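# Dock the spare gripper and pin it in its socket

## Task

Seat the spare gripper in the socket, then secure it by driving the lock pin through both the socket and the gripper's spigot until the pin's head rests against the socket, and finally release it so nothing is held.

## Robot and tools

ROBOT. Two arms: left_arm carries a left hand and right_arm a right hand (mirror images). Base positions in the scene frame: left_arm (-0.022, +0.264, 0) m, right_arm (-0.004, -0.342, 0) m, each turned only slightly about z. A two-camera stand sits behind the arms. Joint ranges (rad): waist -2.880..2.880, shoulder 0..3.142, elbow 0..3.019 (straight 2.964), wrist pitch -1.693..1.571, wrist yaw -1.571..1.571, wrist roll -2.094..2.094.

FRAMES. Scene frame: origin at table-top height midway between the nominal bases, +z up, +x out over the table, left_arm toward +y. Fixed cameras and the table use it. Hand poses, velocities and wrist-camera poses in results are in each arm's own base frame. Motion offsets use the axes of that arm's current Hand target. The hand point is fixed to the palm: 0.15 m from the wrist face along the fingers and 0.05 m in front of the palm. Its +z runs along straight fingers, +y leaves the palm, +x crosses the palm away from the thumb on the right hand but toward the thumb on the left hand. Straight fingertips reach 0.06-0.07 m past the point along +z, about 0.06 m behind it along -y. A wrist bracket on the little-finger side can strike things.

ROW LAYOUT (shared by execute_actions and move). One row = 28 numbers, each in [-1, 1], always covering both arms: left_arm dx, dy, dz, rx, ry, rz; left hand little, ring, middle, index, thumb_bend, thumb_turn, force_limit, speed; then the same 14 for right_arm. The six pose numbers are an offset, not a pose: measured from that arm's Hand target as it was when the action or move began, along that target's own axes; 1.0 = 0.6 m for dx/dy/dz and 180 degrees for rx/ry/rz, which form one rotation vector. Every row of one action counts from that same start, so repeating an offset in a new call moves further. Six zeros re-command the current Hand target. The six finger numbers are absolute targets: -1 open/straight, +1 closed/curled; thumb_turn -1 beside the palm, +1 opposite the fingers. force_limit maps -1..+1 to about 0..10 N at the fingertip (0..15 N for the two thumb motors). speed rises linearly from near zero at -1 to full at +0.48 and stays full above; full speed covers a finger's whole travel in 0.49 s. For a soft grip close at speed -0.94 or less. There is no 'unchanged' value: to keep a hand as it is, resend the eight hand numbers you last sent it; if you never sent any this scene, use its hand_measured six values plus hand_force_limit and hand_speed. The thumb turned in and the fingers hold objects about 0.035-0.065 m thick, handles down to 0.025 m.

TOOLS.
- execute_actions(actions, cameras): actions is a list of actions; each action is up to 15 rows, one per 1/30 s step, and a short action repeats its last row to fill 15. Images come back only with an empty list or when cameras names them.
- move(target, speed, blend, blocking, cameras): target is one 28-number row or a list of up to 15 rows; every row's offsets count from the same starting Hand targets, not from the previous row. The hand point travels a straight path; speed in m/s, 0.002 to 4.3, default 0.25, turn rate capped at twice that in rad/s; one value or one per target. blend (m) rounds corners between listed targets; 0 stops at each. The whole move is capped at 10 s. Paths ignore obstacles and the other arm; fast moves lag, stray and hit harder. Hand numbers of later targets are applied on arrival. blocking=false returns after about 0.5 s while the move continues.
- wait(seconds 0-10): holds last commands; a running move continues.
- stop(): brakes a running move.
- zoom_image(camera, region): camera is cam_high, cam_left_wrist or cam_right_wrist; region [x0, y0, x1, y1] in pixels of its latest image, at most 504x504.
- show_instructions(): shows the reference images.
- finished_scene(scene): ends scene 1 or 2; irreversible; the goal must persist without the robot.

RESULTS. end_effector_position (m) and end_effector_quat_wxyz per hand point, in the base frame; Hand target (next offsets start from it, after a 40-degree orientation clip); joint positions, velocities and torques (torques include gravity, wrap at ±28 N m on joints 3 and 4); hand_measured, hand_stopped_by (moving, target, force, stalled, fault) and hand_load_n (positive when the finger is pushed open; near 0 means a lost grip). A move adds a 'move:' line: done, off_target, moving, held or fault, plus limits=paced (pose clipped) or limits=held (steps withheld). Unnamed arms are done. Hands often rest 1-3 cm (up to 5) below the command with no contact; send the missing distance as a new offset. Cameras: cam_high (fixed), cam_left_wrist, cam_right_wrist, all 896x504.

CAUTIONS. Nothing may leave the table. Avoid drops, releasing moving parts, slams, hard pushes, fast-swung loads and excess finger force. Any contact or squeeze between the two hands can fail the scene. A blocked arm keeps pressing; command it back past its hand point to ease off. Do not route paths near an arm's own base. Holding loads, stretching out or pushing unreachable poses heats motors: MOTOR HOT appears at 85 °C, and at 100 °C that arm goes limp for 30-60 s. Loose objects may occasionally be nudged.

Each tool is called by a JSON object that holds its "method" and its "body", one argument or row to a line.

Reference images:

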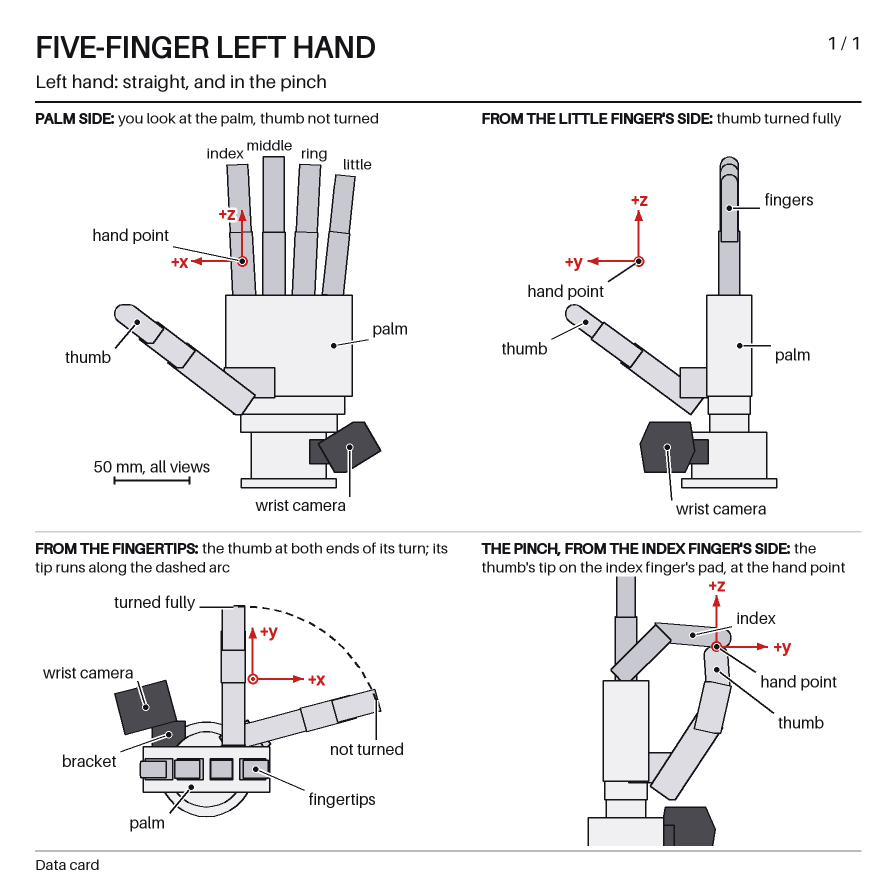

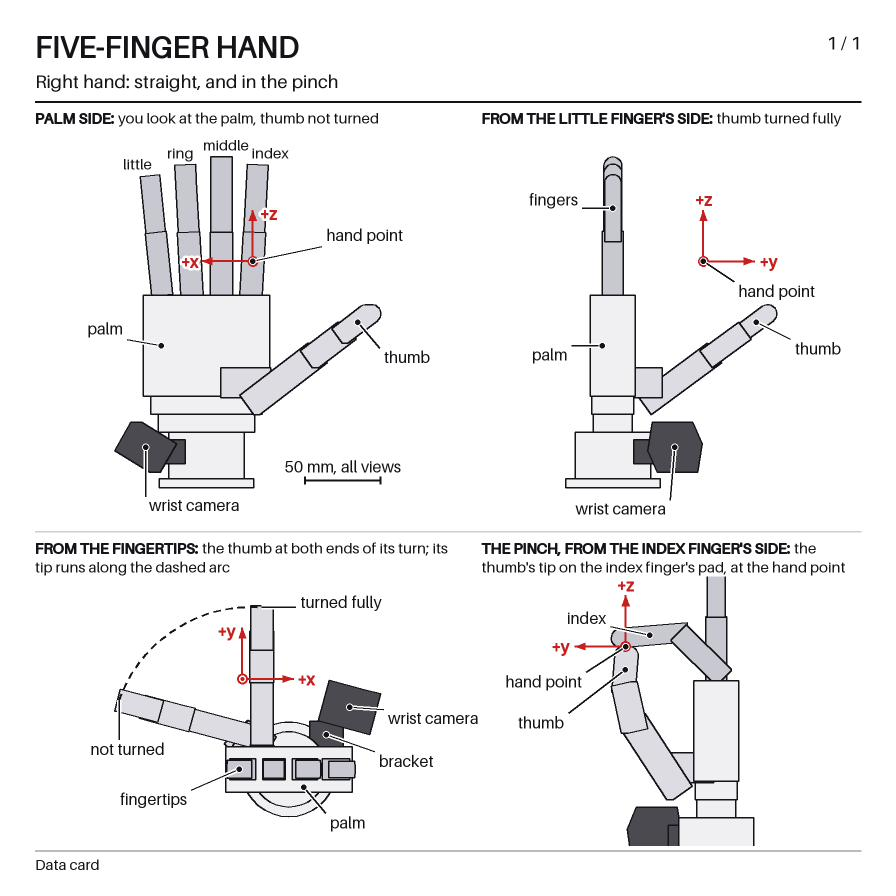

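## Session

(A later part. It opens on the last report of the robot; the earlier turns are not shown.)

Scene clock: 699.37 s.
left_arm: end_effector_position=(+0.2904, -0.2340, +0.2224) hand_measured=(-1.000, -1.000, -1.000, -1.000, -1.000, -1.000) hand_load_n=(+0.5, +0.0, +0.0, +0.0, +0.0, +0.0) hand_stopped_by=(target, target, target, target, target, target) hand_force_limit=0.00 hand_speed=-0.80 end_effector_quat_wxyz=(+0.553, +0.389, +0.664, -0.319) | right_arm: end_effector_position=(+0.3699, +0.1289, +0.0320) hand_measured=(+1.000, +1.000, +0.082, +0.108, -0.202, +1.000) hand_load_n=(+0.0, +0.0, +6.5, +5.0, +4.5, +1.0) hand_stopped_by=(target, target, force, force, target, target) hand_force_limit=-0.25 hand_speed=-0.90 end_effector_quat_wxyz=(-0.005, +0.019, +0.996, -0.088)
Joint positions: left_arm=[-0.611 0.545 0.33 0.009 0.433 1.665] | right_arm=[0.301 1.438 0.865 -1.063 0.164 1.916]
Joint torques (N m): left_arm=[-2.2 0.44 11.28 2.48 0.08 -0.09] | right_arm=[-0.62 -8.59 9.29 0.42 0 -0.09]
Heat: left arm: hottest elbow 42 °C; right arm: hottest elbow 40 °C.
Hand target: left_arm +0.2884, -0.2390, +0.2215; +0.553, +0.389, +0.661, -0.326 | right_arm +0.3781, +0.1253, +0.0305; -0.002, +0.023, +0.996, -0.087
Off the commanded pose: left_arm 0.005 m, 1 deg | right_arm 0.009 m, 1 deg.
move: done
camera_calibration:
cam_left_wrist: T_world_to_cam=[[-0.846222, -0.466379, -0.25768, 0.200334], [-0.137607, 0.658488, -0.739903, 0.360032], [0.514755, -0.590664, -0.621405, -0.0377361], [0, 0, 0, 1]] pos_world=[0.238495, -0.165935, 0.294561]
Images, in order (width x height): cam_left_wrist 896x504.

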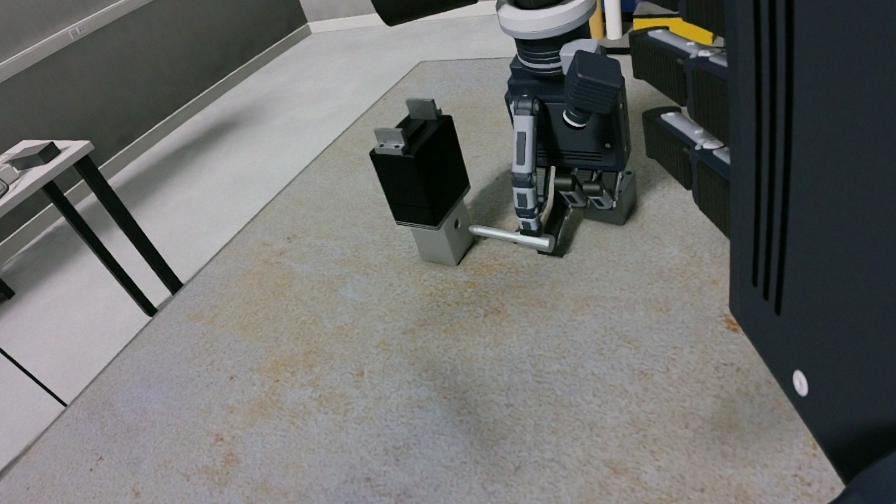

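{"method": "move", "body": {
  "target": [-0.0173,0.1750,0.0955,0,0,0,-1,-1,-1,-1,-1,-1,0,-0.8,0,0,0,0,0,0,1,1,0.3,0.3,-0.2,1,-0.25,-0.9],
  "speed": 0.15,
  "cameras": ["cam_left_wrist"]
}}

Scene clock: 715.83 s.
left_arm: end_effector_position=(+0.3812, -0.2308, +0.1784) hand_measured=(-1.000, -1.000, -1.000, -1.000, -1.000, -1.000) hand_load_n=(+0.0, +0.0, +0.0, +0.0, +0.0, +0.0) hand_stopped_by=(target, target, target, target, target, target) hand_force_limit=0.00 hand_speed=-0.80 end_effector_quat_wxyz=(+0.518, +0.382, +0.689, -0.334) | right_arm: end_effector_position=(+0.3698, +0.1289, +0.0320) hand_measured=(+1.000, +1.000, +0.082, +0.108, -0.202, +1.000) hand_load_n=(+0.0, +0.0, +6.5, +5.0, +4.0, +1.0) hand_stopped_by=(target, target, force, force, target, target) hand_force_limit=-0.25 hand_speed=-0.90 end_effector_quat_wxyz=(-0.005, +0.019, +0.996, -0.088)
Joint positions: left_arm=[-0.383 0.987 0.43 0.245 0.673 1.703] | right_arm=[0.301 1.438 0.865 -1.063 0.164 1.915]
Joint torques (N m): left_arm=[-0.21 -3.02 16.94 2.39 0.31 0.18] | right_arm=[-0.56 -8.64 9.31 0.27 0.02 -0.12]
Motor temperatures (°C): left_arm=[30 27 40 27 26 28] | right_arm=[28 30 40 28 30 28]
Heat: left arm: hottest elbow 40 °C; right arm: hottest elbow 40 °C.
Hand target: left_arm +0.4084, -0.2388, +0.2214; +0.553, +0.388, +0.661, -0.326 | right_arm +0.3780, +0.1253, +0.0305; -0.002, +0.023, +0.996, -0.087
Off the commanded pose: left_arm 0.052 m, 5 deg | right_arm 0.009 m, 1 deg.
move: off_target (left_arm)
camera_calibration:
cam_left_wrist: T_world_to_cam=[[-0.871809, -0.45294, -0.186534, 0.267566], [-0.195654, 0.671089, -0.715094, 0.358477], [0.449075, -0.586929, -0.673681, -0.0747144], [0, 0, 0, 1]] pos_world=[0.336957, -0.163231, 0.255921]
Images, in order (width x height): cam_left_wrist 896x504.

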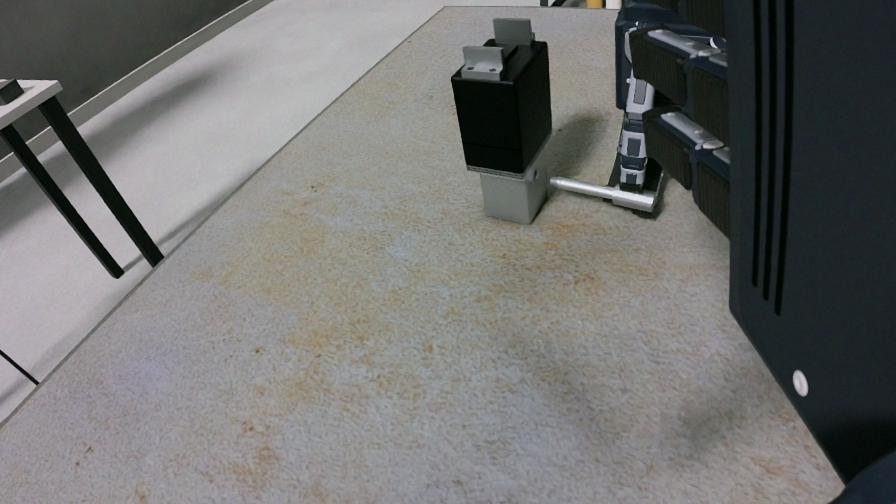

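{"method": "zoom_image", "body": {
  "camera": "cam_left_wrist",
  "region": [470, 130, 670, 240]
}}

Scaled by 2.520 from the camera's 896x504 image, which has a finer 1280x720 frame.

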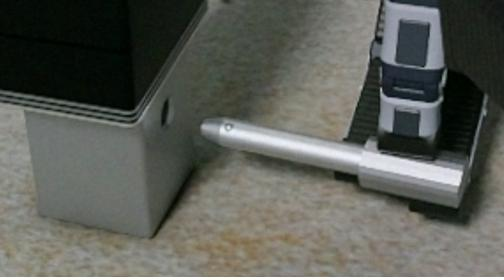

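{"method": "move", "body": {
  "target": [0,0,0,0,0,0,-1,-1,-1,-1,-1,-1,0,-0.8,-0.0128,-0.0008,-0.0360,-0.0017,0.0077,0.0024,1,1,0.3,0.3,-0.2,1,-0.25,-0.9],
  "speed": 0.05,
  "cameras": ["cam_left_wrist"]
}}

{"method": "zoom_image", "body": {
  "camera": "cam_left_wrist",
  "region": [470, 130, 670, 240]
}}

Scene clock: 737.07 s.
left_arm: end_effector_position=(+0.3812, -0.2308, +0.1783) hand_measured=(-1.000, -1.000, -1.000, -1.000, -1.000, -1.000) hand_load_n=(+0.0, +0.0, +0.0, +0.0, +0.0, +0.0) hand_stopped_by=(target, target, target, target, target, target) hand_force_limit=0.00 hand_speed=-0.80 end_effector_quat_wxyz=(+0.517, +0.382, +0.689, -0.334) | right_arm: end_effector_position=(+0.3656, +0.1278, +0.0401) hand_measured=(+1.000, +1.000, +0.082, +0.108, -0.202, +1.000) hand_load_n=(+0.0, +0.0, +6.5, +5.0, +4.5, +1.0) hand_stopped_by=(target, target, force, force, target, target) hand_force_limit=-0.25 hand_speed=-0.90 end_effector_quat_wxyz=(-0.024, +0.020, +0.996, -0.089)
Joint positions: left_arm=[-0.383 0.988 0.43 0.245 0.673 1.703] | right_arm=[0.297 1.438 0.892 -1.126 0.155 1.915]
Joint torques (N m): left_arm=[-0.15 -2.84 16.91 2.29 0.32 0.18] | right_arm=[-0.85 -8.76 12.67 -0.61 -0.18 -0.04]
Heat: left arm: hottest elbow 43 °C; right arm: hottest elbow 40 °C.
Hand target: left_arm +0.4084, -0.2388, +0.2214; +0.553, +0.388, +0.661, -0.326 | right_arm +0.3859, +0.1282, +0.0518; -0.013, +0.028, +0.996, -0.084
Off the commanded pose: left_arm 0.052 m, 5 deg | right_arm 0.023 m, 2 deg.
move: off_target (left_arm, right_arm)
camera_calibration:
cam_left_wrist: T_world_to_cam=[[-0.871909, -0.452855, -0.186271, 0.267527], [-0.195904, 0.671238, -0.714885, 0.35846], [0.448772, -0.586823, -0.673975, -0.0745871], [0, 0, 0, 1]] pos_world=[0.336956, -0.16323, 0.255821]
Images, in order (width x height): cam_left_wrist 896x504.

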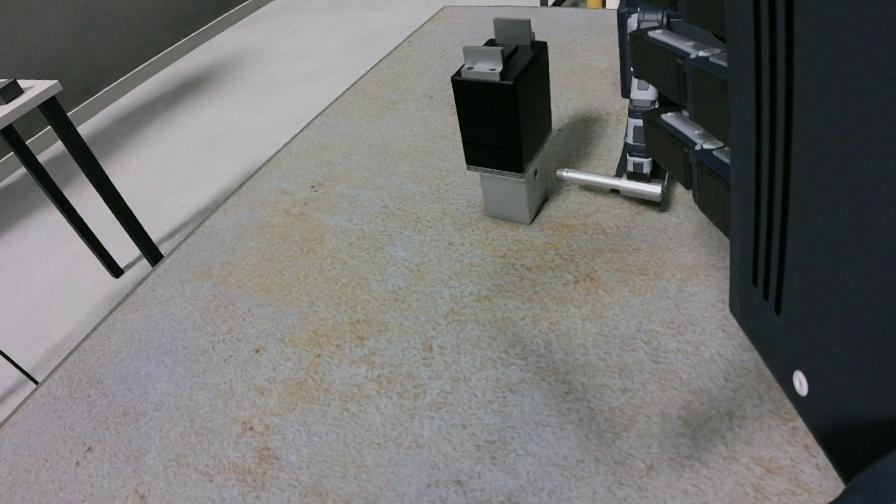

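Scaled by 2.520 from the camera's 896x504 image, which has a finer 1280x720 frame.

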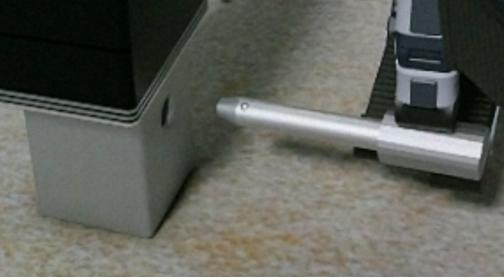

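{"method": "move", "body": {
  "target": [0,0,0,0,0,0,-1,-1,-1,-1,-1,-1,0,-0.8,-0.0188,0.0069,-0.0016,0.0005,0.0015,-0.0015,1,1,0.3,0.3,-0.2,1,-0.25,-0.9],
  "speed": 0.04,
  "cameras": ["cam_left_wrist"]
}}

{"method": "zoom_image", "body": {
  "camera": "cam_left_wrist",
  "region": [470, 130, 670, 240]
}}

Scene clock: 744.23 s.
left_arm: end_effector_position=(+0.3812, -0.2308, +0.1783) hand_measured=(-1.000, -1.000, -1.000, -1.000, -1.000, -1.000) hand_load_n=(+0.0, +0.0, +0.0, +0.0, +0.0, +0.0) hand_stopped_by=(target, target, target, target, target, target) hand_force_limit=0.00 hand_speed=-0.80 end_effector_quat_wxyz=(+0.517, +0.382, +0.689, -0.334) | right_arm: end_effector_position=(+0.3766, +0.1312, +0.0405) hand_measured=(+1.000, +1.000, +0.082, +0.108, -0.202, +1.000) hand_load_n=(+0.0, +0.0, +6.0, +4.5, +4.5, +1.5) hand_stopped_by=(target, target, force, force, target, target) hand_force_limit=-0.25 hand_speed=-0.90 end_effector_quat_wxyz=(-0.026, +0.020, +0.995, -0.090)
Joint positions: left_arm=[-0.383 0.988 0.43 0.245 0.673 1.703] | right_arm=[0.297 1.469 0.928 -1.135 0.155 1.915]
Joint torques (N m): left_arm=[-0.38 -2.9 16.9 2.35 0.32 0.17] | right_arm=[-0.97 -9 12.85 -0.65 -0.14 -0.05]
Heat: left arm: hottest elbow 43 °C; right arm: hottest elbow 40 °C.
Hand target: left_arm +0.4084, -0.2388, +0.2214; +0.553, +0.388, +0.661, -0.326 | right_arm +0.3974, +0.1319, +0.0520; -0.016, +0.025, +0.996, -0.085
Off the commanded pose: left_arm 0.052 m, 5 deg | right_arm 0.024 m, 1 deg.
move: off_target (left_arm, right_arm)
camera_calibration:
cam_left_wrist: T_world_to_cam=[[-0.871909, -0.452855, -0.186271, 0.267527], [-0.195904, 0.671238, -0.714885, 0.35846], [0.448772, -0.586823, -0.673975, -0.0745871], [0, 0, 0, 1]] pos_world=[0.336956, -0.16323, 0.255821]
Images, in order (width x height): cam_left_wrist 896x504.

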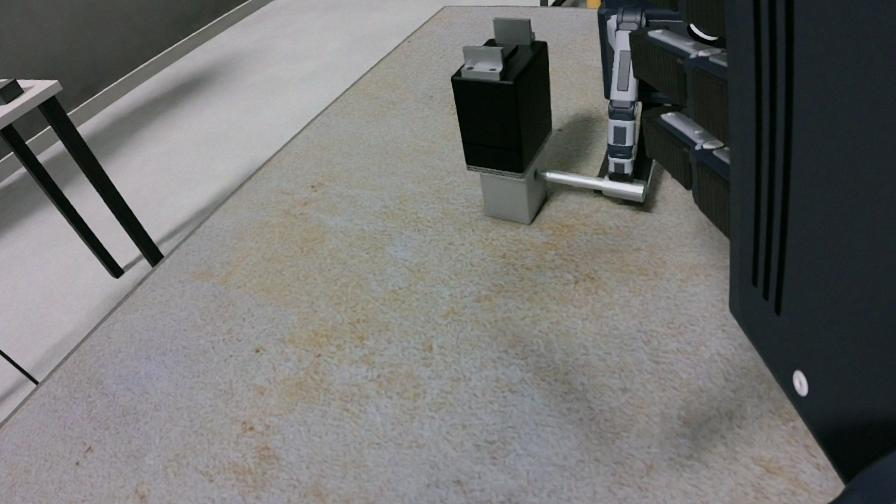

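Scaled by 2.520 from the camera's 896x504 image, which has a finer 1280x720 frame.

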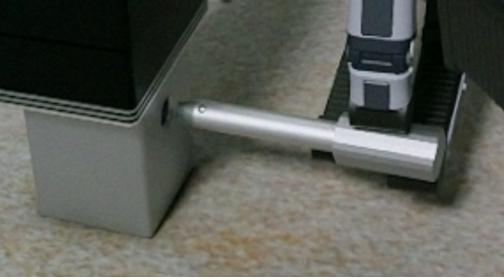

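{"method": "zoom_image", "body": {
  "camera": "cam_left_wrist",
  "region": [520, 155, 600, 205]
}}

Scaled by 6.300 from the camera's 896x504 image, which has a finer 1280x720 frame.

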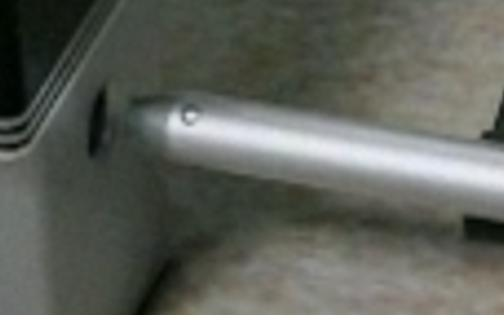

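{"method": "move", "body": {
  "target": [0,0,0,0,0,0,-1,-1,-1,-1,-1,-1,0,-0.8,0.0127,0.0298,-0.0048,0.0004,-0.0026,-0.0148,1,1,0.3,0.3,-0.2,1,-0.25,-0.9],
  "speed": 0.04,
  "cameras": ["cam_left_wrist"]
}}

{"method": "zoom_image", "body": {
  "camera": "cam_left_wrist",
  "region": [520, 155, 600, 205]
}}

Scene clock: 752.57 s.
left_arm: end_effector_position=(+0.3812, -0.2308, +0.1783) hand_measured=(-1.000, -1.000, -1.000, -1.000, -1.000, -1.000) hand_load_n=(+0.0, +0.0, +0.0, +0.0, +0.0, +0.0) hand_stopped_by=(target, target, target, target, target, target) hand_force_limit=0.00 hand_speed=-0.80 end_effector_quat_wxyz=(+0.517, +0.382, +0.689, -0.334) | right_arm: end_effector_position=(+0.3740, +0.1380, +0.0405) hand_measured=(+1.000, +1.000, +0.082, +0.108, -0.202, +1.000) hand_load_n=(+0.0, +0.5, +6.5, +4.5, +4.5, +1.0) hand_stopped_by=(target, target, force, force, target, target) hand_force_limit=-0.25 hand_speed=-0.90 end_effector_quat_wxyz=(-0.025, +0.011, +0.996, -0.090)
Joint positions: left_arm=[-0.383 0.988 0.43 0.245 0.673 1.703] | right_arm=[0.315 1.469 0.928 -1.135 0.154 1.915]
Joint torques (N m): left_arm=[-0.38 -2.9 16.92 2.37 0.32 0.17] | right_arm=[2.14 -9.11 12.83 -0.69 -0.14 -0.07]
Heat: left arm: hottest elbow 44 °C; right arm: hottest elbow 41 °C.
Hand target: left_arm +0.4084, -0.2388, +0.2214; +0.553, +0.388, +0.661, -0.326 | right_arm +0.3908, +0.1503, +0.0520; -0.014, +0.002, +0.996, -0.085
Off the commanded pose: left_arm 0.052 m, 5 deg | right_arm 0.024 m, 2 deg.
move: off_target (left_arm, right_arm)
camera_calibration:
cam_left_wrist: T_world_to_cam=[[-0.871909, -0.452855, -0.186271, 0.267527], [-0.195904, 0.671238, -0.714885, 0.35846], [0.448772, -0.586823, -0.673975, -0.0745871], [0, 0, 0, 1]] pos_world=[0.336956, -0.16323, 0.255821]
Images, in order (width x height): cam_left_wrist 896x504.

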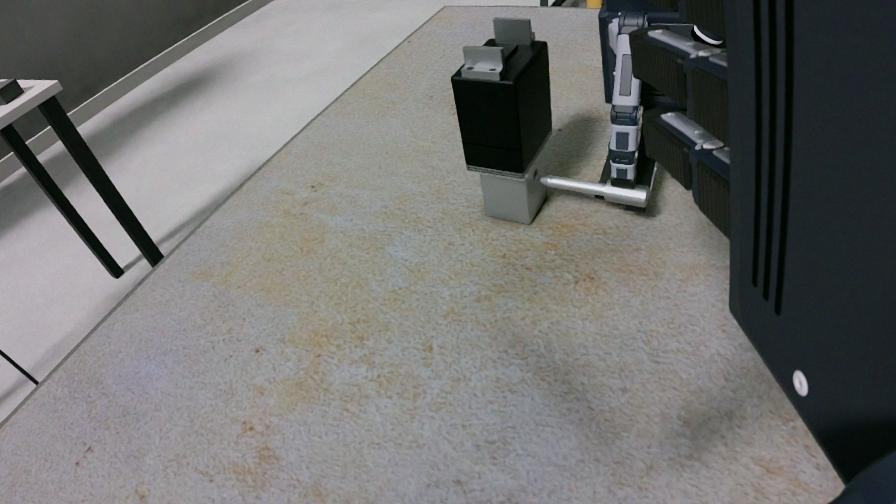

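Scaled by 6.300 from the camera's 896x504 image, which has a finer 1280x720 frame.

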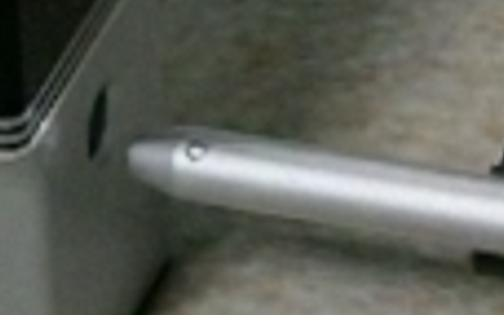

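{"method": "move", "body": {
  "target": [0,0,0,0,0,0,-1,-1,-1,-1,-1,-1,0,-0.8,-0.0103,-0.0278,0.0045,-0.0004,0.0023,0.0135,1,1,0.3,0.3,-0.2,1,-0.25,-0.9],
  "speed": 0.04,
  "cameras": ["cam_left_wrist"]
}}

{"method": "zoom_image", "body": {
  "camera": "cam_left_wrist",
  "region": [520, 155, 600, 205]
}}

Scene clock: 756.00 s.
left_arm: end_effector_position=(+0.3812, -0.2308, +0.1783) hand_measured=(-1.000, -1.000, -1.000, -1.000, -1.000, -1.000) hand_load_n=(-0.5, +0.0, +0.0, +0.0, +0.0, +0.0) hand_stopped_by=(target, target, target, target, target, target) hand_force_limit=0.00 hand_speed=-0.80 end_effector_quat_wxyz=(+0.517, +0.382, +0.689, -0.334) | right_arm: end_effector_position=(+0.3760, +0.1325, +0.0405) hand_measured=(+1.000, +1.000, +0.082, +0.108, -0.202, +1.000) hand_load_n=(+0.0, +0.0, +6.0, +4.5, +4.0, +1.0) hand_stopped_by=(target, target, force, force, target, target) hand_force_limit=-0.25 hand_speed=-0.90 end_effector_quat_wxyz=(-0.026, +0.018, +0.995, -0.090)
Joint positions: left_arm=[-0.383 0.988 0.43 0.245 0.673 1.703] | right_arm=[0.3 1.469 0.928 -1.135 0.154 1.915]
Joint torques (N m): left_arm=[-0.32 -2.9 16.92 2.37 0.32 0.17] | right_arm=[-0.26 -9.11 12.98 -0.62 -0.12 -0.09]
Heat: left arm: hottest elbow 44 °C; right arm: hottest elbow 41 °C.
Hand target: left_arm +0.4084, -0.2388, +0.2214; +0.553, +0.388, +0.661, -0.326 | right_arm +0.3968, +0.1334, +0.0521; -0.016, +0.023, +0.996, -0.085
Off the commanded pose: left_arm 0.052 m, 5 deg | right_arm 0.024 m, 1 deg.
move: off_target (left_arm, right_arm)
camera_calibration:
cam_left_wrist: T_world_to_cam=[[-0.871909, -0.452855, -0.186271, 0.267527], [-0.195904, 0.671238, -0.714885, 0.35846], [0.448772, -0.586823, -0.673975, -0.0745871], [0, 0, 0, 1]] pos_world=[0.336956, -0.16323, 0.255821]
Images, in order (width x height): cam_left_wrist 896x504.

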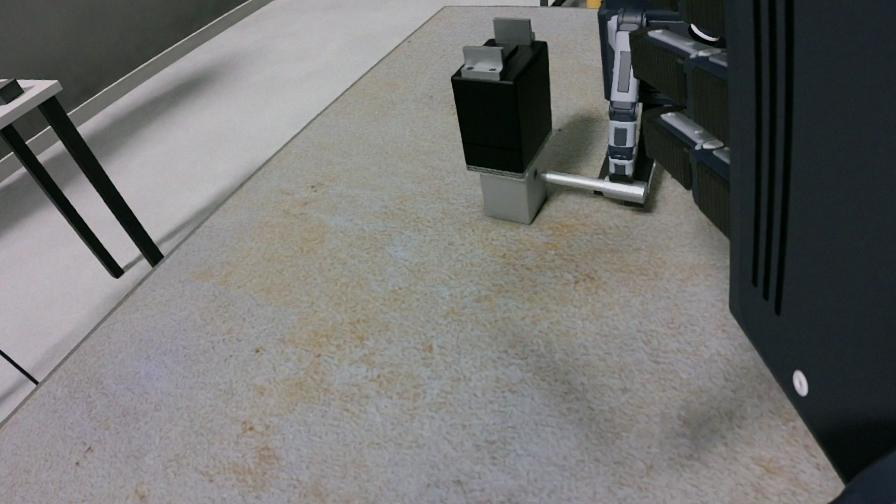

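Scaled by 6.300 from the camera's 896x504 image, which has a finer 1280x720 frame.

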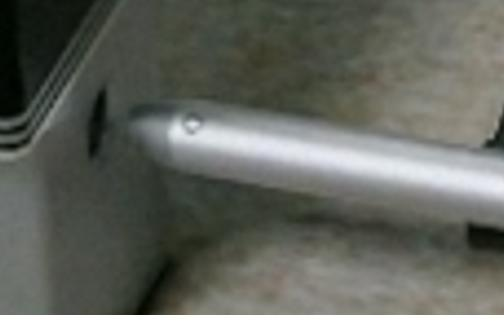

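{"method": "move", "body": {
  "target": [0,0,0,0,0,0,-1,-1,-1,-1,-1,-1,0,-0.8,-0.0078,0.0025,-0.0013,0,0,0,1,1,0.3,0.3,-0.2,1,-0.25,-0.9],
  "speed": 0.03,
  "cameras": ["cam_left_wrist"]
}}

{"method": "zoom_image", "body": {
  "camera": "cam_left_wrist",
  "region": [520, 155, 600, 205]
}}

Scene clock: 762.37 s.
left_arm: end_effector_position=(+0.3812, -0.2308, +0.1783) hand_measured=(-1.000, -1.000, -1.000, -1.000, -1.000, -1.000) hand_load_n=(+0.0, +0.0, +0.0, +0.0, +0.0, +0.0) hand_stopped_by=(target, target, target, target, target, target) hand_force_limit=0.00 hand_speed=-0.80 end_effector_quat_wxyz=(+0.517, +0.382, +0.689, -0.334) | right_arm: end_effector_position=(+0.3800, +0.1338, +0.0406) hand_measured=(+1.000, +1.000, +0.082, +0.108, -0.202, +1.000) hand_load_n=(+0.0, +0.0, +6.5, +4.5, +4.0, +1.0) hand_stopped_by=(target, target, force, force, target, target) hand_force_limit=-0.25 hand_speed=-0.90 end_effector_quat_wxyz=(-0.026, +0.018, +0.995, -0.090)
Joint positions: left_arm=[-0.383 0.988 0.43 0.245 0.673 1.703] | right_arm=[0.3 1.481 0.94 -1.138 0.154 1.915]
Joint torques (N m): left_arm=[-0.26 -3.08 16.91 2.33 0.32 0.17] | right_arm=[-0.5 -9.52 12.98 -0.64 -0.1 -0.11]
Heat: left arm: hottest elbow 44 °C; right arm: hottest elbow 41 °C.
Hand target: left_arm +0.4084, -0.2388, +0.2214; +0.553, +0.388, +0.661, -0.326 | right_arm +0.4016, +0.1348, +0.0523; -0.016, +0.023, +0.996, -0.085
Off the commanded pose: left_arm 0.052 m, 5 deg | right_arm 0.025 m, 2 deg.
move: off_target (left_arm, right_arm)
camera_calibration:
cam_left_wrist: T_world_to_cam=[[-0.871909, -0.452855, -0.186271, 0.267527], [-0.195904, 0.671238, -0.714885, 0.35846], [0.448772, -0.586823, -0.673975, -0.0745871], [0, 0, 0, 1]] pos_world=[0.336956, -0.16323, 0.255821]
Images, in order (width x height): cam_left_wrist 896x504.

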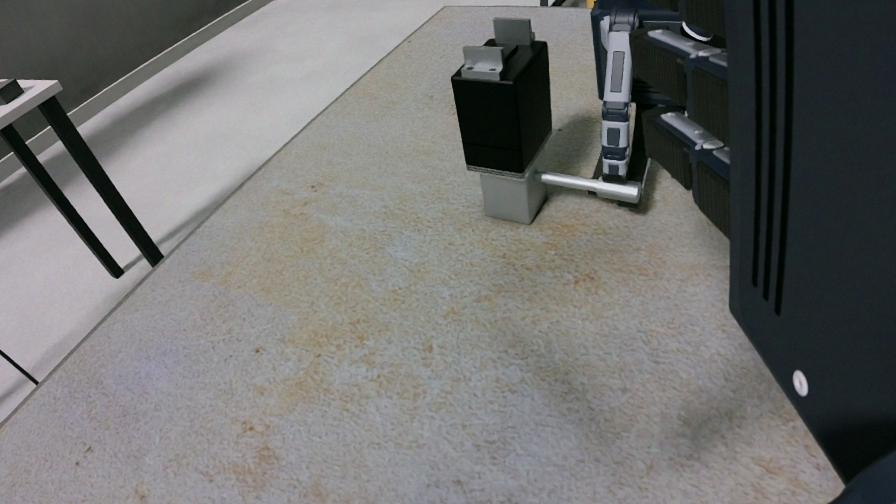

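Scaled by 6.300 from the camera's 896x504 image, which has a finer 1280x720 frame.

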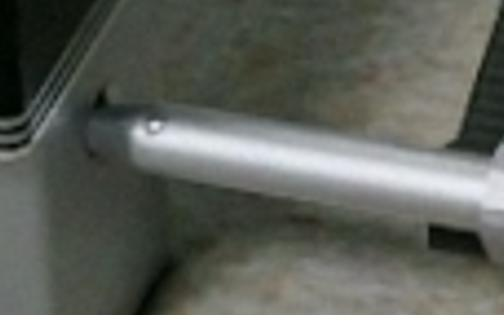

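{"method": "move", "body": {
  "target": [0,0,0,0,0,0,-1,-1,-1,-1,-1,-1,0,-0.8,-0.0091,-0.0023,-0.0005,-0.0001,0.0004,0.0022,1,1,0.3,0.3,-0.2,1,-0.25,-0.9],
  "speed": 0.03,
  "cameras": ["cam_left_wrist"]
}}

{"method": "zoom_image", "body": {
  "camera": "cam_left_wrist",
  "region": [520, 155, 600, 205]
}}

Scene clock: 766.37 s.
left_arm: end_effector_position=(+0.3812, -0.2308, +0.1783) hand_measured=(-1.000, -1.000, -1.000, -1.000, -1.000, -1.000) hand_load_n=(+0.0, +0.0, +0.0, +0.0, +0.0, +0.0) hand_stopped_by=(target, target, target, target, target, target) hand_force_limit=0.00 hand_speed=-0.80 end_effector_quat_wxyz=(+0.517, +0.382, +0.689, -0.334) | right_arm: end_effector_position=(+0.3803, +0.1334, +0.0402) hand_measured=(+1.000, +1.000, +0.082, +0.108, -0.202, +1.000) hand_load_n=(+0.0, +0.0, +7.5, +3.5, +4.5, -0.5) hand_stopped_by=(target, target, force, force, target, target) hand_force_limit=-0.25 hand_speed=-0.90 end_effector_quat_wxyz=(-0.031, +0.016, +0.995, -0.090)
Joint positions: left_arm=[-0.383 0.988 0.43 0.245 0.673 1.703] | right_arm=[0.297 1.488 0.948 -1.147 0.152 1.909]
Joint torques (N m): left_arm=[-0.15 -2.9 16.92 2.3 0.32 0.18] | right_arm=[-0.91 -9.17 13.33 -0.46 -0.07 0]
Motor temperatures (°C): left_arm=[30 27 45 27 26 28] | right_arm=[28 30 42 28 30 28]
Heat: left arm: hottest elbow 45 °C; right arm: hottest elbow 42 °C.
Hand target: left_arm +0.4084, -0.2388, +0.2214; +0.553, +0.388, +0.661, -0.326 | right_arm +0.4069, +0.1332, +0.0527; -0.016, +0.027, +0.996, -0.085
Off the commanded pose: left_arm 0.052 m, 5 deg | right_arm 0.029 m, 2 deg.
move: off_target (left_arm, right_arm)
camera_calibration:
cam_left_wrist: T_world_to_cam=[[-0.871909, -0.452855, -0.186271, 0.267527], [-0.195904, 0.671238, -0.714885, 0.35846], [0.448772, -0.586823, -0.673975, -0.0745871], [0, 0, 0, 1]] pos_world=[0.336956, -0.16323, 0.255821]
Images, in order (width x height): cam_left_wrist 896x504.

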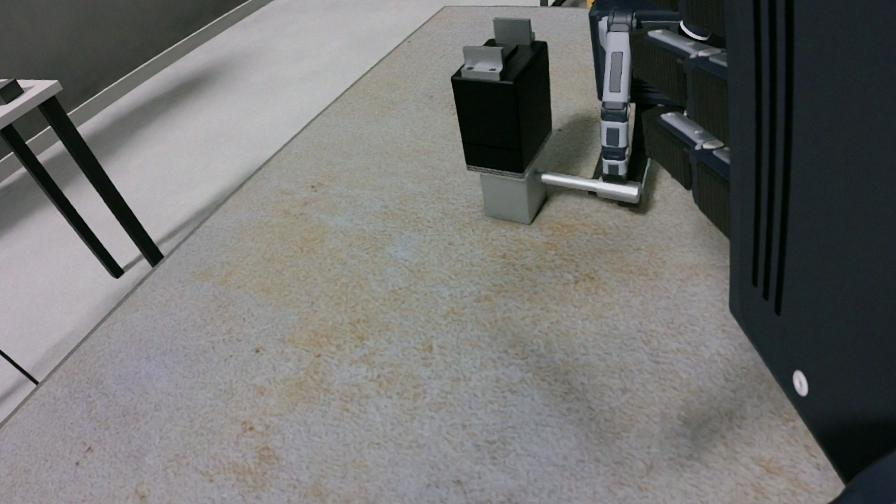

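Scaled by 6.300 from the camera's 896x504 image, which has a finer 1280x720 frame.

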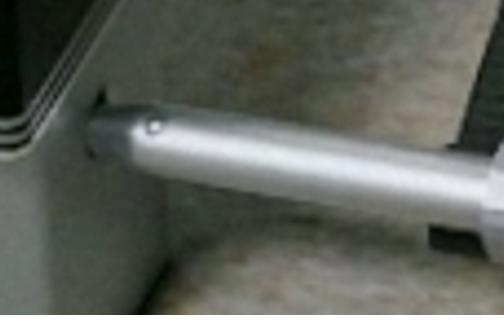

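{"method": "move", "body": {
  "target": [0,0,0,0,0,0,-1,-1,-1,-1,-1,-1,0,-0.8,-0.0015,-0.0038,0.0007,-0.0001,0.0003,0.0019,1,1,0.3,0.3,-0.2,1,-0.25,-0.9],
  "speed": 0.02,
  "cameras": ["cam_left_wrist"]
}}

{"method": "zoom_image", "body": {
  "camera": "cam_left_wrist",
  "region": [520, 155, 600, 205]
}}

Scene clock: 771.77 s.
left_arm: end_effector_position=(+0.3812, -0.2308, +0.1783) hand_measured=(-1.000, -1.000, -1.000, -1.000, -1.000, -1.000) hand_load_n=(+0.0, +0.0, +0.0, +0.0, +0.0, +0.5) hand_stopped_by=(target, target, target, target, target, target) hand_force_limit=0.00 hand_speed=-0.80 end_effector_quat_wxyz=(+0.517, +0.382, +0.689, -0.334) | right_arm: end_effector_position=(+0.3806, +0.1326, +0.0404) hand_measured=(+1.000, +1.000, +0.082, +0.108, -0.202, +1.000) hand_load_n=(+0.0, +0.0, +7.5, +3.0, +4.0, -1.0) hand_stopped_by=(target, target, force, force, target, target) hand_force_limit=-0.25 hand_speed=-0.90 end_effector_quat_wxyz=(-0.032, +0.015, +0.995, -0.089)
Joint positions: left_arm=[-0.383 0.988 0.43 0.245 0.673 1.703] | right_arm=[0.294 1.488 0.948 -1.147 0.15 1.904]
Joint torques (N m): left_arm=[-0.26 -2.84 16.91 2.33 0.32 0.18] | right_arm=[-0.85 -9.35 13.31 -0.36 -0.01 0.08]
Heat: left arm: hottest elbow 45 °C; right arm: hottest elbow 43 °C.
Hand target: left_arm +0.4084, -0.2388, +0.2214; +0.553, +0.388, +0.661, -0.326 | right_arm +0.4079, +0.1308, +0.0528; -0.016, +0.030, +0.996, -0.085
Off the commanded pose: left_arm 0.052 m, 5 deg | right_arm 0.030 m, 2 deg.
move: off_target (left_arm, right_arm)
camera_calibration:
cam_left_wrist: T_world_to_cam=[[-0.871909, -0.452855, -0.186271, 0.267527], [-0.195904, 0.671238, -0.714885, 0.35846], [0.448772, -0.586823, -0.673975, -0.0745871], [0, 0, 0, 1]] pos_world=[0.336956, -0.16323, 0.255821]
Images, in order (width x height): cam_left_wrist 896x504.

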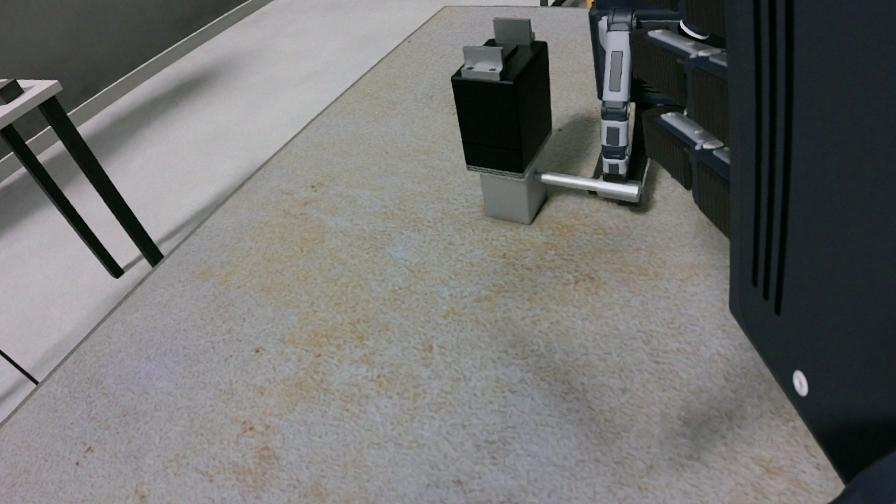

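Scaled by 6.300 from the camera's 896x504 image, which has a finer 1280x720 frame.

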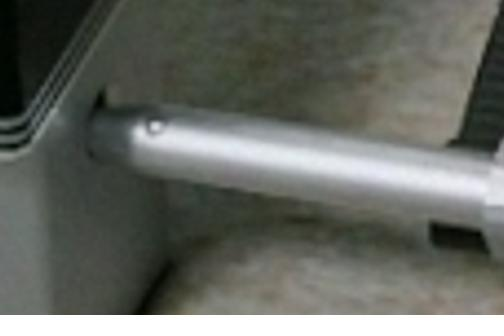

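{"method": "move", "body": {
  "target": [0,0,0,0,0,0,-1,-1,-1,-1,-1,-1,0,-0.8,0,-0.0016,-0.0014,0.0013,0.0007,-0.0001,1,1,0.3,0.3,-0.2,1,-0.25,-0.9],
  "speed": 0.02,
  "cameras": ["cam_left_wrist"]
}}

{"method": "zoom_image", "body": {
  "camera": "cam_left_wrist",
  "region": [520, 155, 600, 205]
}}

Scene clock: 779.57 s.
left_arm: end_effector_position=(+0.3812, -0.2308, +0.1783) hand_measured=(-1.000, -1.000, -1.000, -1.000, -1.000, -1.000) hand_load_n=(+0.0, +0.0, +0.0, +0.0, +0.0, +0.0) hand_stopped_by=(target, target, target, target, target, target) hand_force_limit=0.00 hand_speed=-0.80 end_effector_quat_wxyz=(+0.517, +0.382, +0.689, -0.334) | right_arm: end_effector_position=(+0.3804, +0.1313, +0.0406) hand_measured=(+1.000, +1.000, +0.082, +0.108, -0.202, +1.000) hand_load_n=(+0.0, +0.5, +6.5, +2.5, +3.5, -0.5) hand_stopped_by=(target, target, force, force, target, target) hand_force_limit=-0.25 hand_speed=-0.90 end_effector_quat_wxyz=(-0.034, +0.016, +0.995, -0.090)
Joint positions: left_arm=[-0.383 0.988 0.43 0.245 0.673 1.703] | right_arm=[0.291 1.49 0.951 -1.153 0.151 1.904]
Joint torques (N m): left_arm=[-0.15 -2.9 16.95 2.37 0.32 0.17] | right_arm=[-0.97 -9.41 13.42 -0.59 0.1 0.03]
Heat: left arm: hottest elbow 45 °C; right arm: hottest elbow 44 °C.
Hand target: left_arm +0.4084, -0.2388, +0.2214; +0.553, +0.388, +0.661, -0.326 | right_arm +0.4077, +0.1300, +0.0536; -0.017, +0.030, +0.996, -0.087
Off the commanded pose: left_arm 0.052 m, 5 deg | right_arm 0.030 m, 3 deg.
move: off_target (left_arm, right_arm)
camera_calibration:
cam_left_wrist: T_world_to_cam=[[-0.871909, -0.452855, -0.186271, 0.267527], [-0.195904, 0.671238, -0.714885, 0.35846], [0.448772, -0.586823, -0.673975, -0.0745871], [0, 0, 0, 1]] pos_world=[0.336956, -0.16323, 0.255821]
Images, in order (width x height): cam_left_wrist 896x504.

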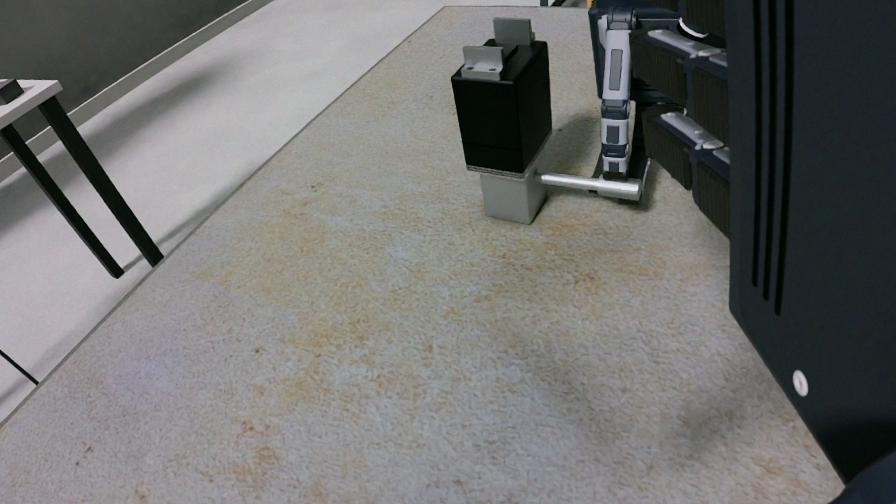

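Scaled by 6.300 from the camera's 896x504 image, which has a finer 1280x720 frame.

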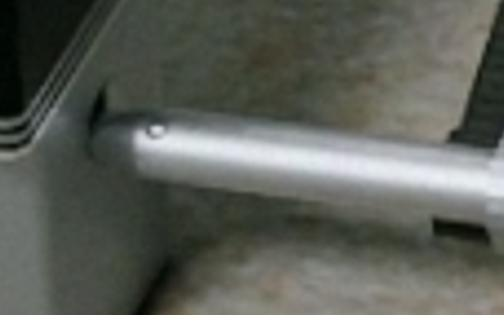

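{"method": "move", "body": {
  "target": [0,0,0,0,0,0,-1,-1,-1,-1,-1,-1,0,-0.8,0.0487,-0.0103,0.0285,0.0017,0.0036,-0.0013,1,1,0.3,0.3,-0.2,1,-0.25,-0.9],
  "speed": 0.05,
  "cameras": ["cam_left_wrist"]
}}

{"method": "zoom_image", "body": {
  "camera": "cam_left_wrist",
  "region": [520, 150, 680, 230]
}}

Scene clock: 788.03 s.
left_arm: end_effector_position=(+0.3812, -0.2308, +0.1783) hand_measured=(-1.000, -1.000, -1.000, -1.000, -1.000, -1.000) hand_load_n=(+0.0, +0.0, +0.0, +0.0, +0.0, +0.0) hand_stopped_by=(target, target, target, target, target, target) hand_force_limit=0.00 hand_speed=-0.80 end_effector_quat_wxyz=(+0.517, +0.382, +0.689, -0.334) | right_arm: end_effector_position=(+0.3756, +0.1290, +0.0377) hand_measured=(+1.000, +1.000, +0.082, +0.108, -0.202, +1.000) hand_load_n=(+0.0, +0.0, +6.0, +3.0, +3.0, +0.5) hand_stopped_by=(target, target, force, force, target, target) hand_force_limit=-0.25 hand_speed=-0.90 end_effector_quat_wxyz=(-0.029, +0.017, +0.995, -0.090)
Joint positions: left_arm=[-0.383 0.988 0.43 0.245 0.673 1.703] | right_arm=[0.291 1.475 0.925 -1.133 0.155 1.904]
Joint torques (N m): left_arm=[-0.32 -2.84 16.91 2.36 0.31 0.16] | right_arm=[-0.56 -11.46 7.53 0.2 -0.02 0.03]
Heat: left arm: hottest elbow 45 °C; right arm: hottest elbow 44 °C.
Hand target: left_arm +0.4084, -0.2388, +0.2214; +0.553, +0.388, +0.661, -0.326 | right_arm +0.3775, +0.1228, +0.0387; -0.023, +0.028, +0.995, -0.089
Off the commanded pose: left_arm 0.052 m, 5 deg | right_arm 0.007 m, 1 deg.
move: off_target (left_arm)
camera_calibration:
cam_left_wrist: T_world_to_cam=[[-0.871909, -0.452855, -0.186271, 0.267527], [-0.195904, 0.671238, -0.714885, 0.35846], [0.448772, -0.586823, -0.673975, -0.0745871], [0, 0, 0, 1]] pos_world=[0.336956, -0.16323, 0.255821]
Images, in order (width x height): cam_left_wrist 896x504.

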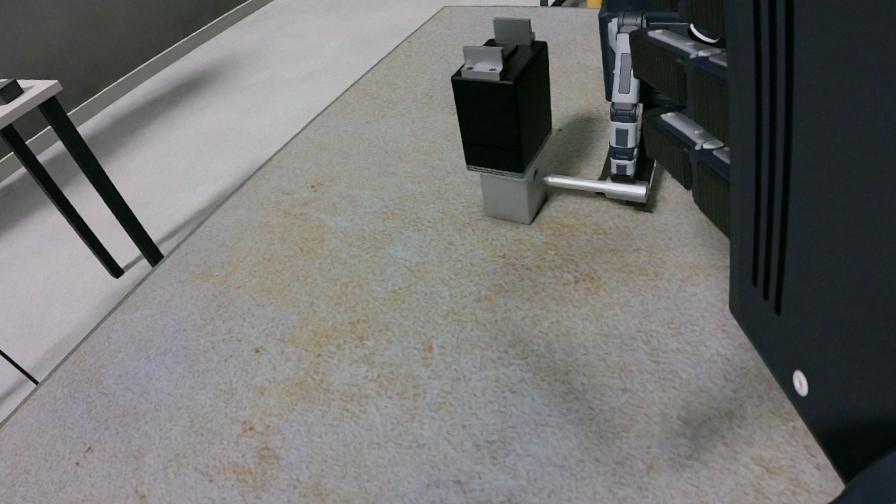

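Scaled by 3.150 from the camera's 896x504 image, which has a finer 1280x720 frame.

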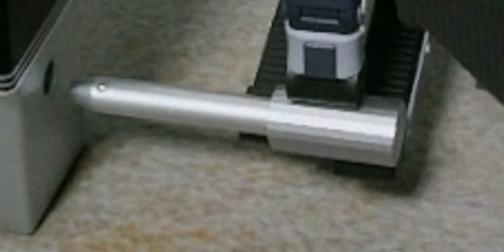

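{"method": "move", "body": {
  "target": [0.0173,-0.1750,-0.0955,0,0,0,-1,-1,-1,-1,-1,-1,0,-0.8,0,0,0,0,0,0,1,1,0.3,0.3,-0.2,1,-0.25,-0.9],
  "speed": 0.15,
  "cameras": ["cam_left_wrist"]
}}

{"method": "zoom_image", "body": {
  "camera": "cam_left_wrist",
  "region": [400, 170, 600, 280]
}}

Scene clock: 791.73 s.
left_arm: end_effector_position=(+0.2941, -0.2366, +0.2265) hand_measured=(-1.000, -1.000, -1.000, -1.000, -1.000, -1.000) hand_load_n=(+0.0, +0.0, +0.0, +0.0, +0.0, +0.0) hand_stopped_by=(target, target, target, target, target, target) hand_force_limit=0.00 hand_speed=-0.80 end_effector_quat_wxyz=(+0.561, +0.389, +0.658, -0.319) | right_arm: end_effector_position=(+0.3756, +0.1290, +0.0377) hand_measured=(+1.000, +1.000, +0.082, +0.108, -0.202, +1.000) hand_load_n=(+0.0, +0.0, +5.5, +3.0, +3.0, +0.5) hand_stopped_by=(target, target, force, force, target, target) hand_force_limit=-0.25 hand_speed=-0.90 end_effector_quat_wxyz=(-0.029, +0.017, +0.995, -0.090)
Joint positions: left_arm=[-0.611 0.561 0.33 0.047 0.433 1.666] | right_arm=[0.291 1.475 0.925 -1.133 0.155 1.904]
Joint torques (N m): left_arm=[-2.26 -0.73 11.22 1.24 0.07 -0.08] | right_arm=[-0.62 -11.28 7.54 0.35 -0.01 0.05]
Heat: left arm: hottest elbow 45 °C; right arm: hottest elbow 44 °C.
Hand target: left_arm +0.2883, -0.2390, +0.2215; +0.553, +0.389, +0.661, -0.326 | right_arm +0.3775, +0.1228, +0.0387; -0.023, +0.028, +0.995, -0.089
Off the commanded pose: left_arm 0.008 m, 1 deg | right_arm 0.007 m, 1 deg.
move: done
camera_calibration:
cam_left_wrist: T_world_to_cam=[[-0.841694, -0.469414, -0.266836, 0.203388], [-0.124543, 0.649636, -0.749975, 0.361591], [0.525395, -0.598017, -0.605257, -0.0471937], [0, 0, 0, 1]] pos_world=[0.24102, -0.167652, 0.296891]
Images, in order (width x height): cam_left_wrist 896x504.

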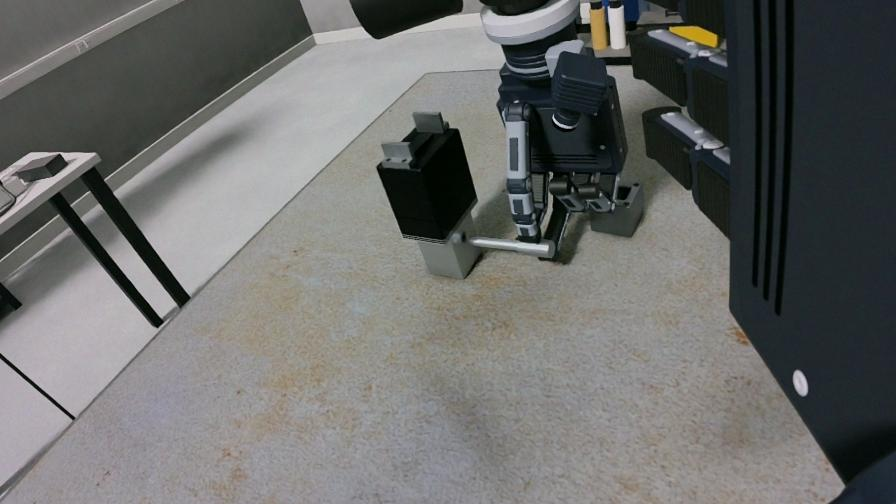

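Scaled by 2.520 from the camera's 896x504 image, which has a finer 1280x720 frame.

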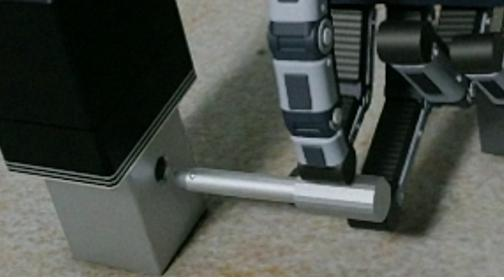

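{"method": "zoom_image", "body": {
  "camera": "cam_left_wrist",
  "region": [440, 215, 560, 285]
}}

Scaled by 4.200 from the camera's 896x504 image, which has a finer 1280x720 frame.

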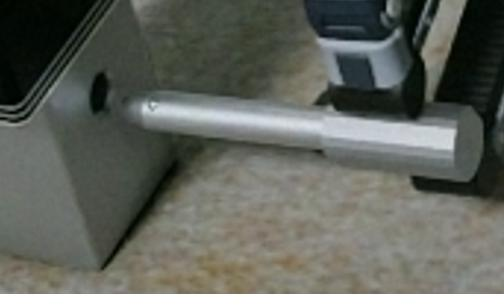

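{"method": "move", "body": {
  "target": [0,0,0,0,0,0,-1,-1,-1,-1,-1,-1,0,-0.8,-0.0395,0.0055,-0.0177,-0.0023,0.0101,0.0309,1,1,0.33,0.33,-0.2,1,0.2,-0.9],
  "speed": 0.04,
  "cameras": ["cam_left_wrist"]
}}

{"method": "zoom_image", "body": {
  "camera": "cam_left_wrist",
  "region": [440, 215, 560, 285]
}}

Scene clock: 811.53 s.
left_arm: end_effector_position=(+0.2941, -0.2366, +0.2264) hand_measured=(-1.000, -1.000, -1.000, -1.000, -1.000, -1.000) hand_load_n=(+0.0, +0.0, +0.0, +0.0, +0.0, +0.0) hand_stopped_by=(target, target, target, target, target, target) hand_force_limit=0.00 hand_speed=-0.80 end_effector_quat_wxyz=(+0.561, +0.388, +0.658, -0.319) | right_arm: end_effector_position=(+0.3820, +0.1272, +0.0385) hand_measured=(+1.000, +1.000, +0.090, +0.292, -0.200, +1.000) hand_load_n=(+0.0, +0.0, +0.5, +9.0, +1.0, +0.0) hand_stopped_by=(target, target, force, force, target, target) hand_force_limit=0.20 hand_speed=-0.90 end_effector_quat_wxyz=(-0.042, +0.065, +0.993, -0.090)
Joint positions: left_arm=[-0.611 0.561 0.33 0.047 0.433 1.665] | right_arm=[0.287 1.498 0.953 -1.169 0.14 1.999]
Joint torques (N m): left_arm=[-2.26 -0.85 11.23 1.11 0.07 -0.09] | right_arm=[-0.5 -9.35 12.42 -0.69 -0.16 0.09]
Heat: left arm: hottest elbow 42 °C; right arm: hottest elbow 43 °C.
Hand target: left_arm +0.2883, -0.2390, +0.2215; +0.553, +0.389, +0.661, -0.326 | right_arm +0.4019, +0.1264, +0.0476; -0.035, +0.078, +0.993, -0.086
Off the commanded pose: left_arm 0.008 m, 1 deg | right_arm 0.022 m, 2 deg.
move: off_target (right_arm)
camera_calibration:
cam_left_wrist: T_world_to_cam=[[-0.841735, -0.469557, -0.266455, 0.20326], [-0.124871, 0.649475, -0.75006, 0.361668], [0.525251, -0.598079, -0.60532, -0.0471508], [0, 0, 0, 1]] pos_world=[0.241019, -0.167652, 0.296891]
Images, in order (width x height): cam_left_wrist 896x504.

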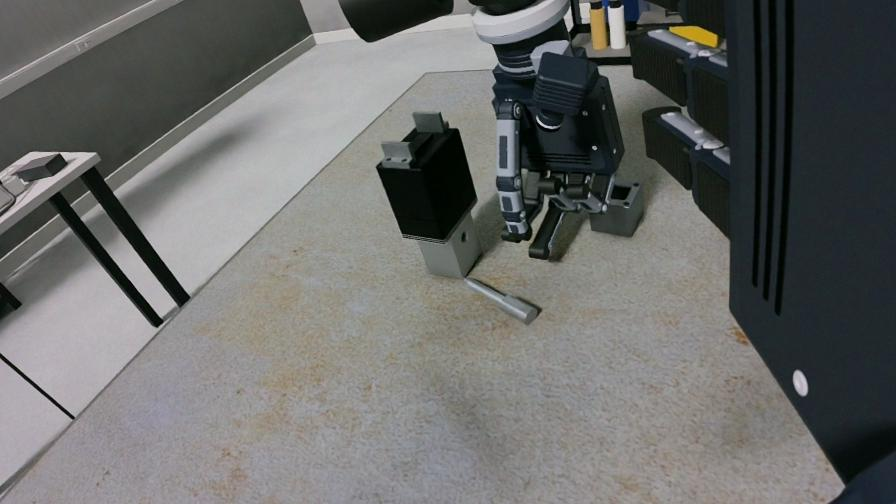

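Scaled by 4.200 from the camera's 896x504 image, which has a finer 1280x720 frame.

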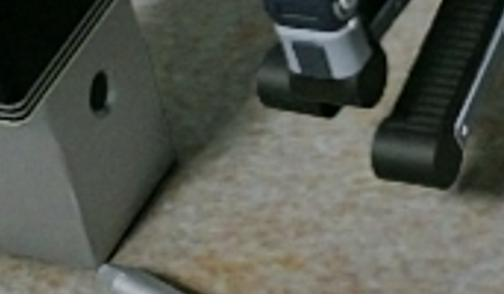

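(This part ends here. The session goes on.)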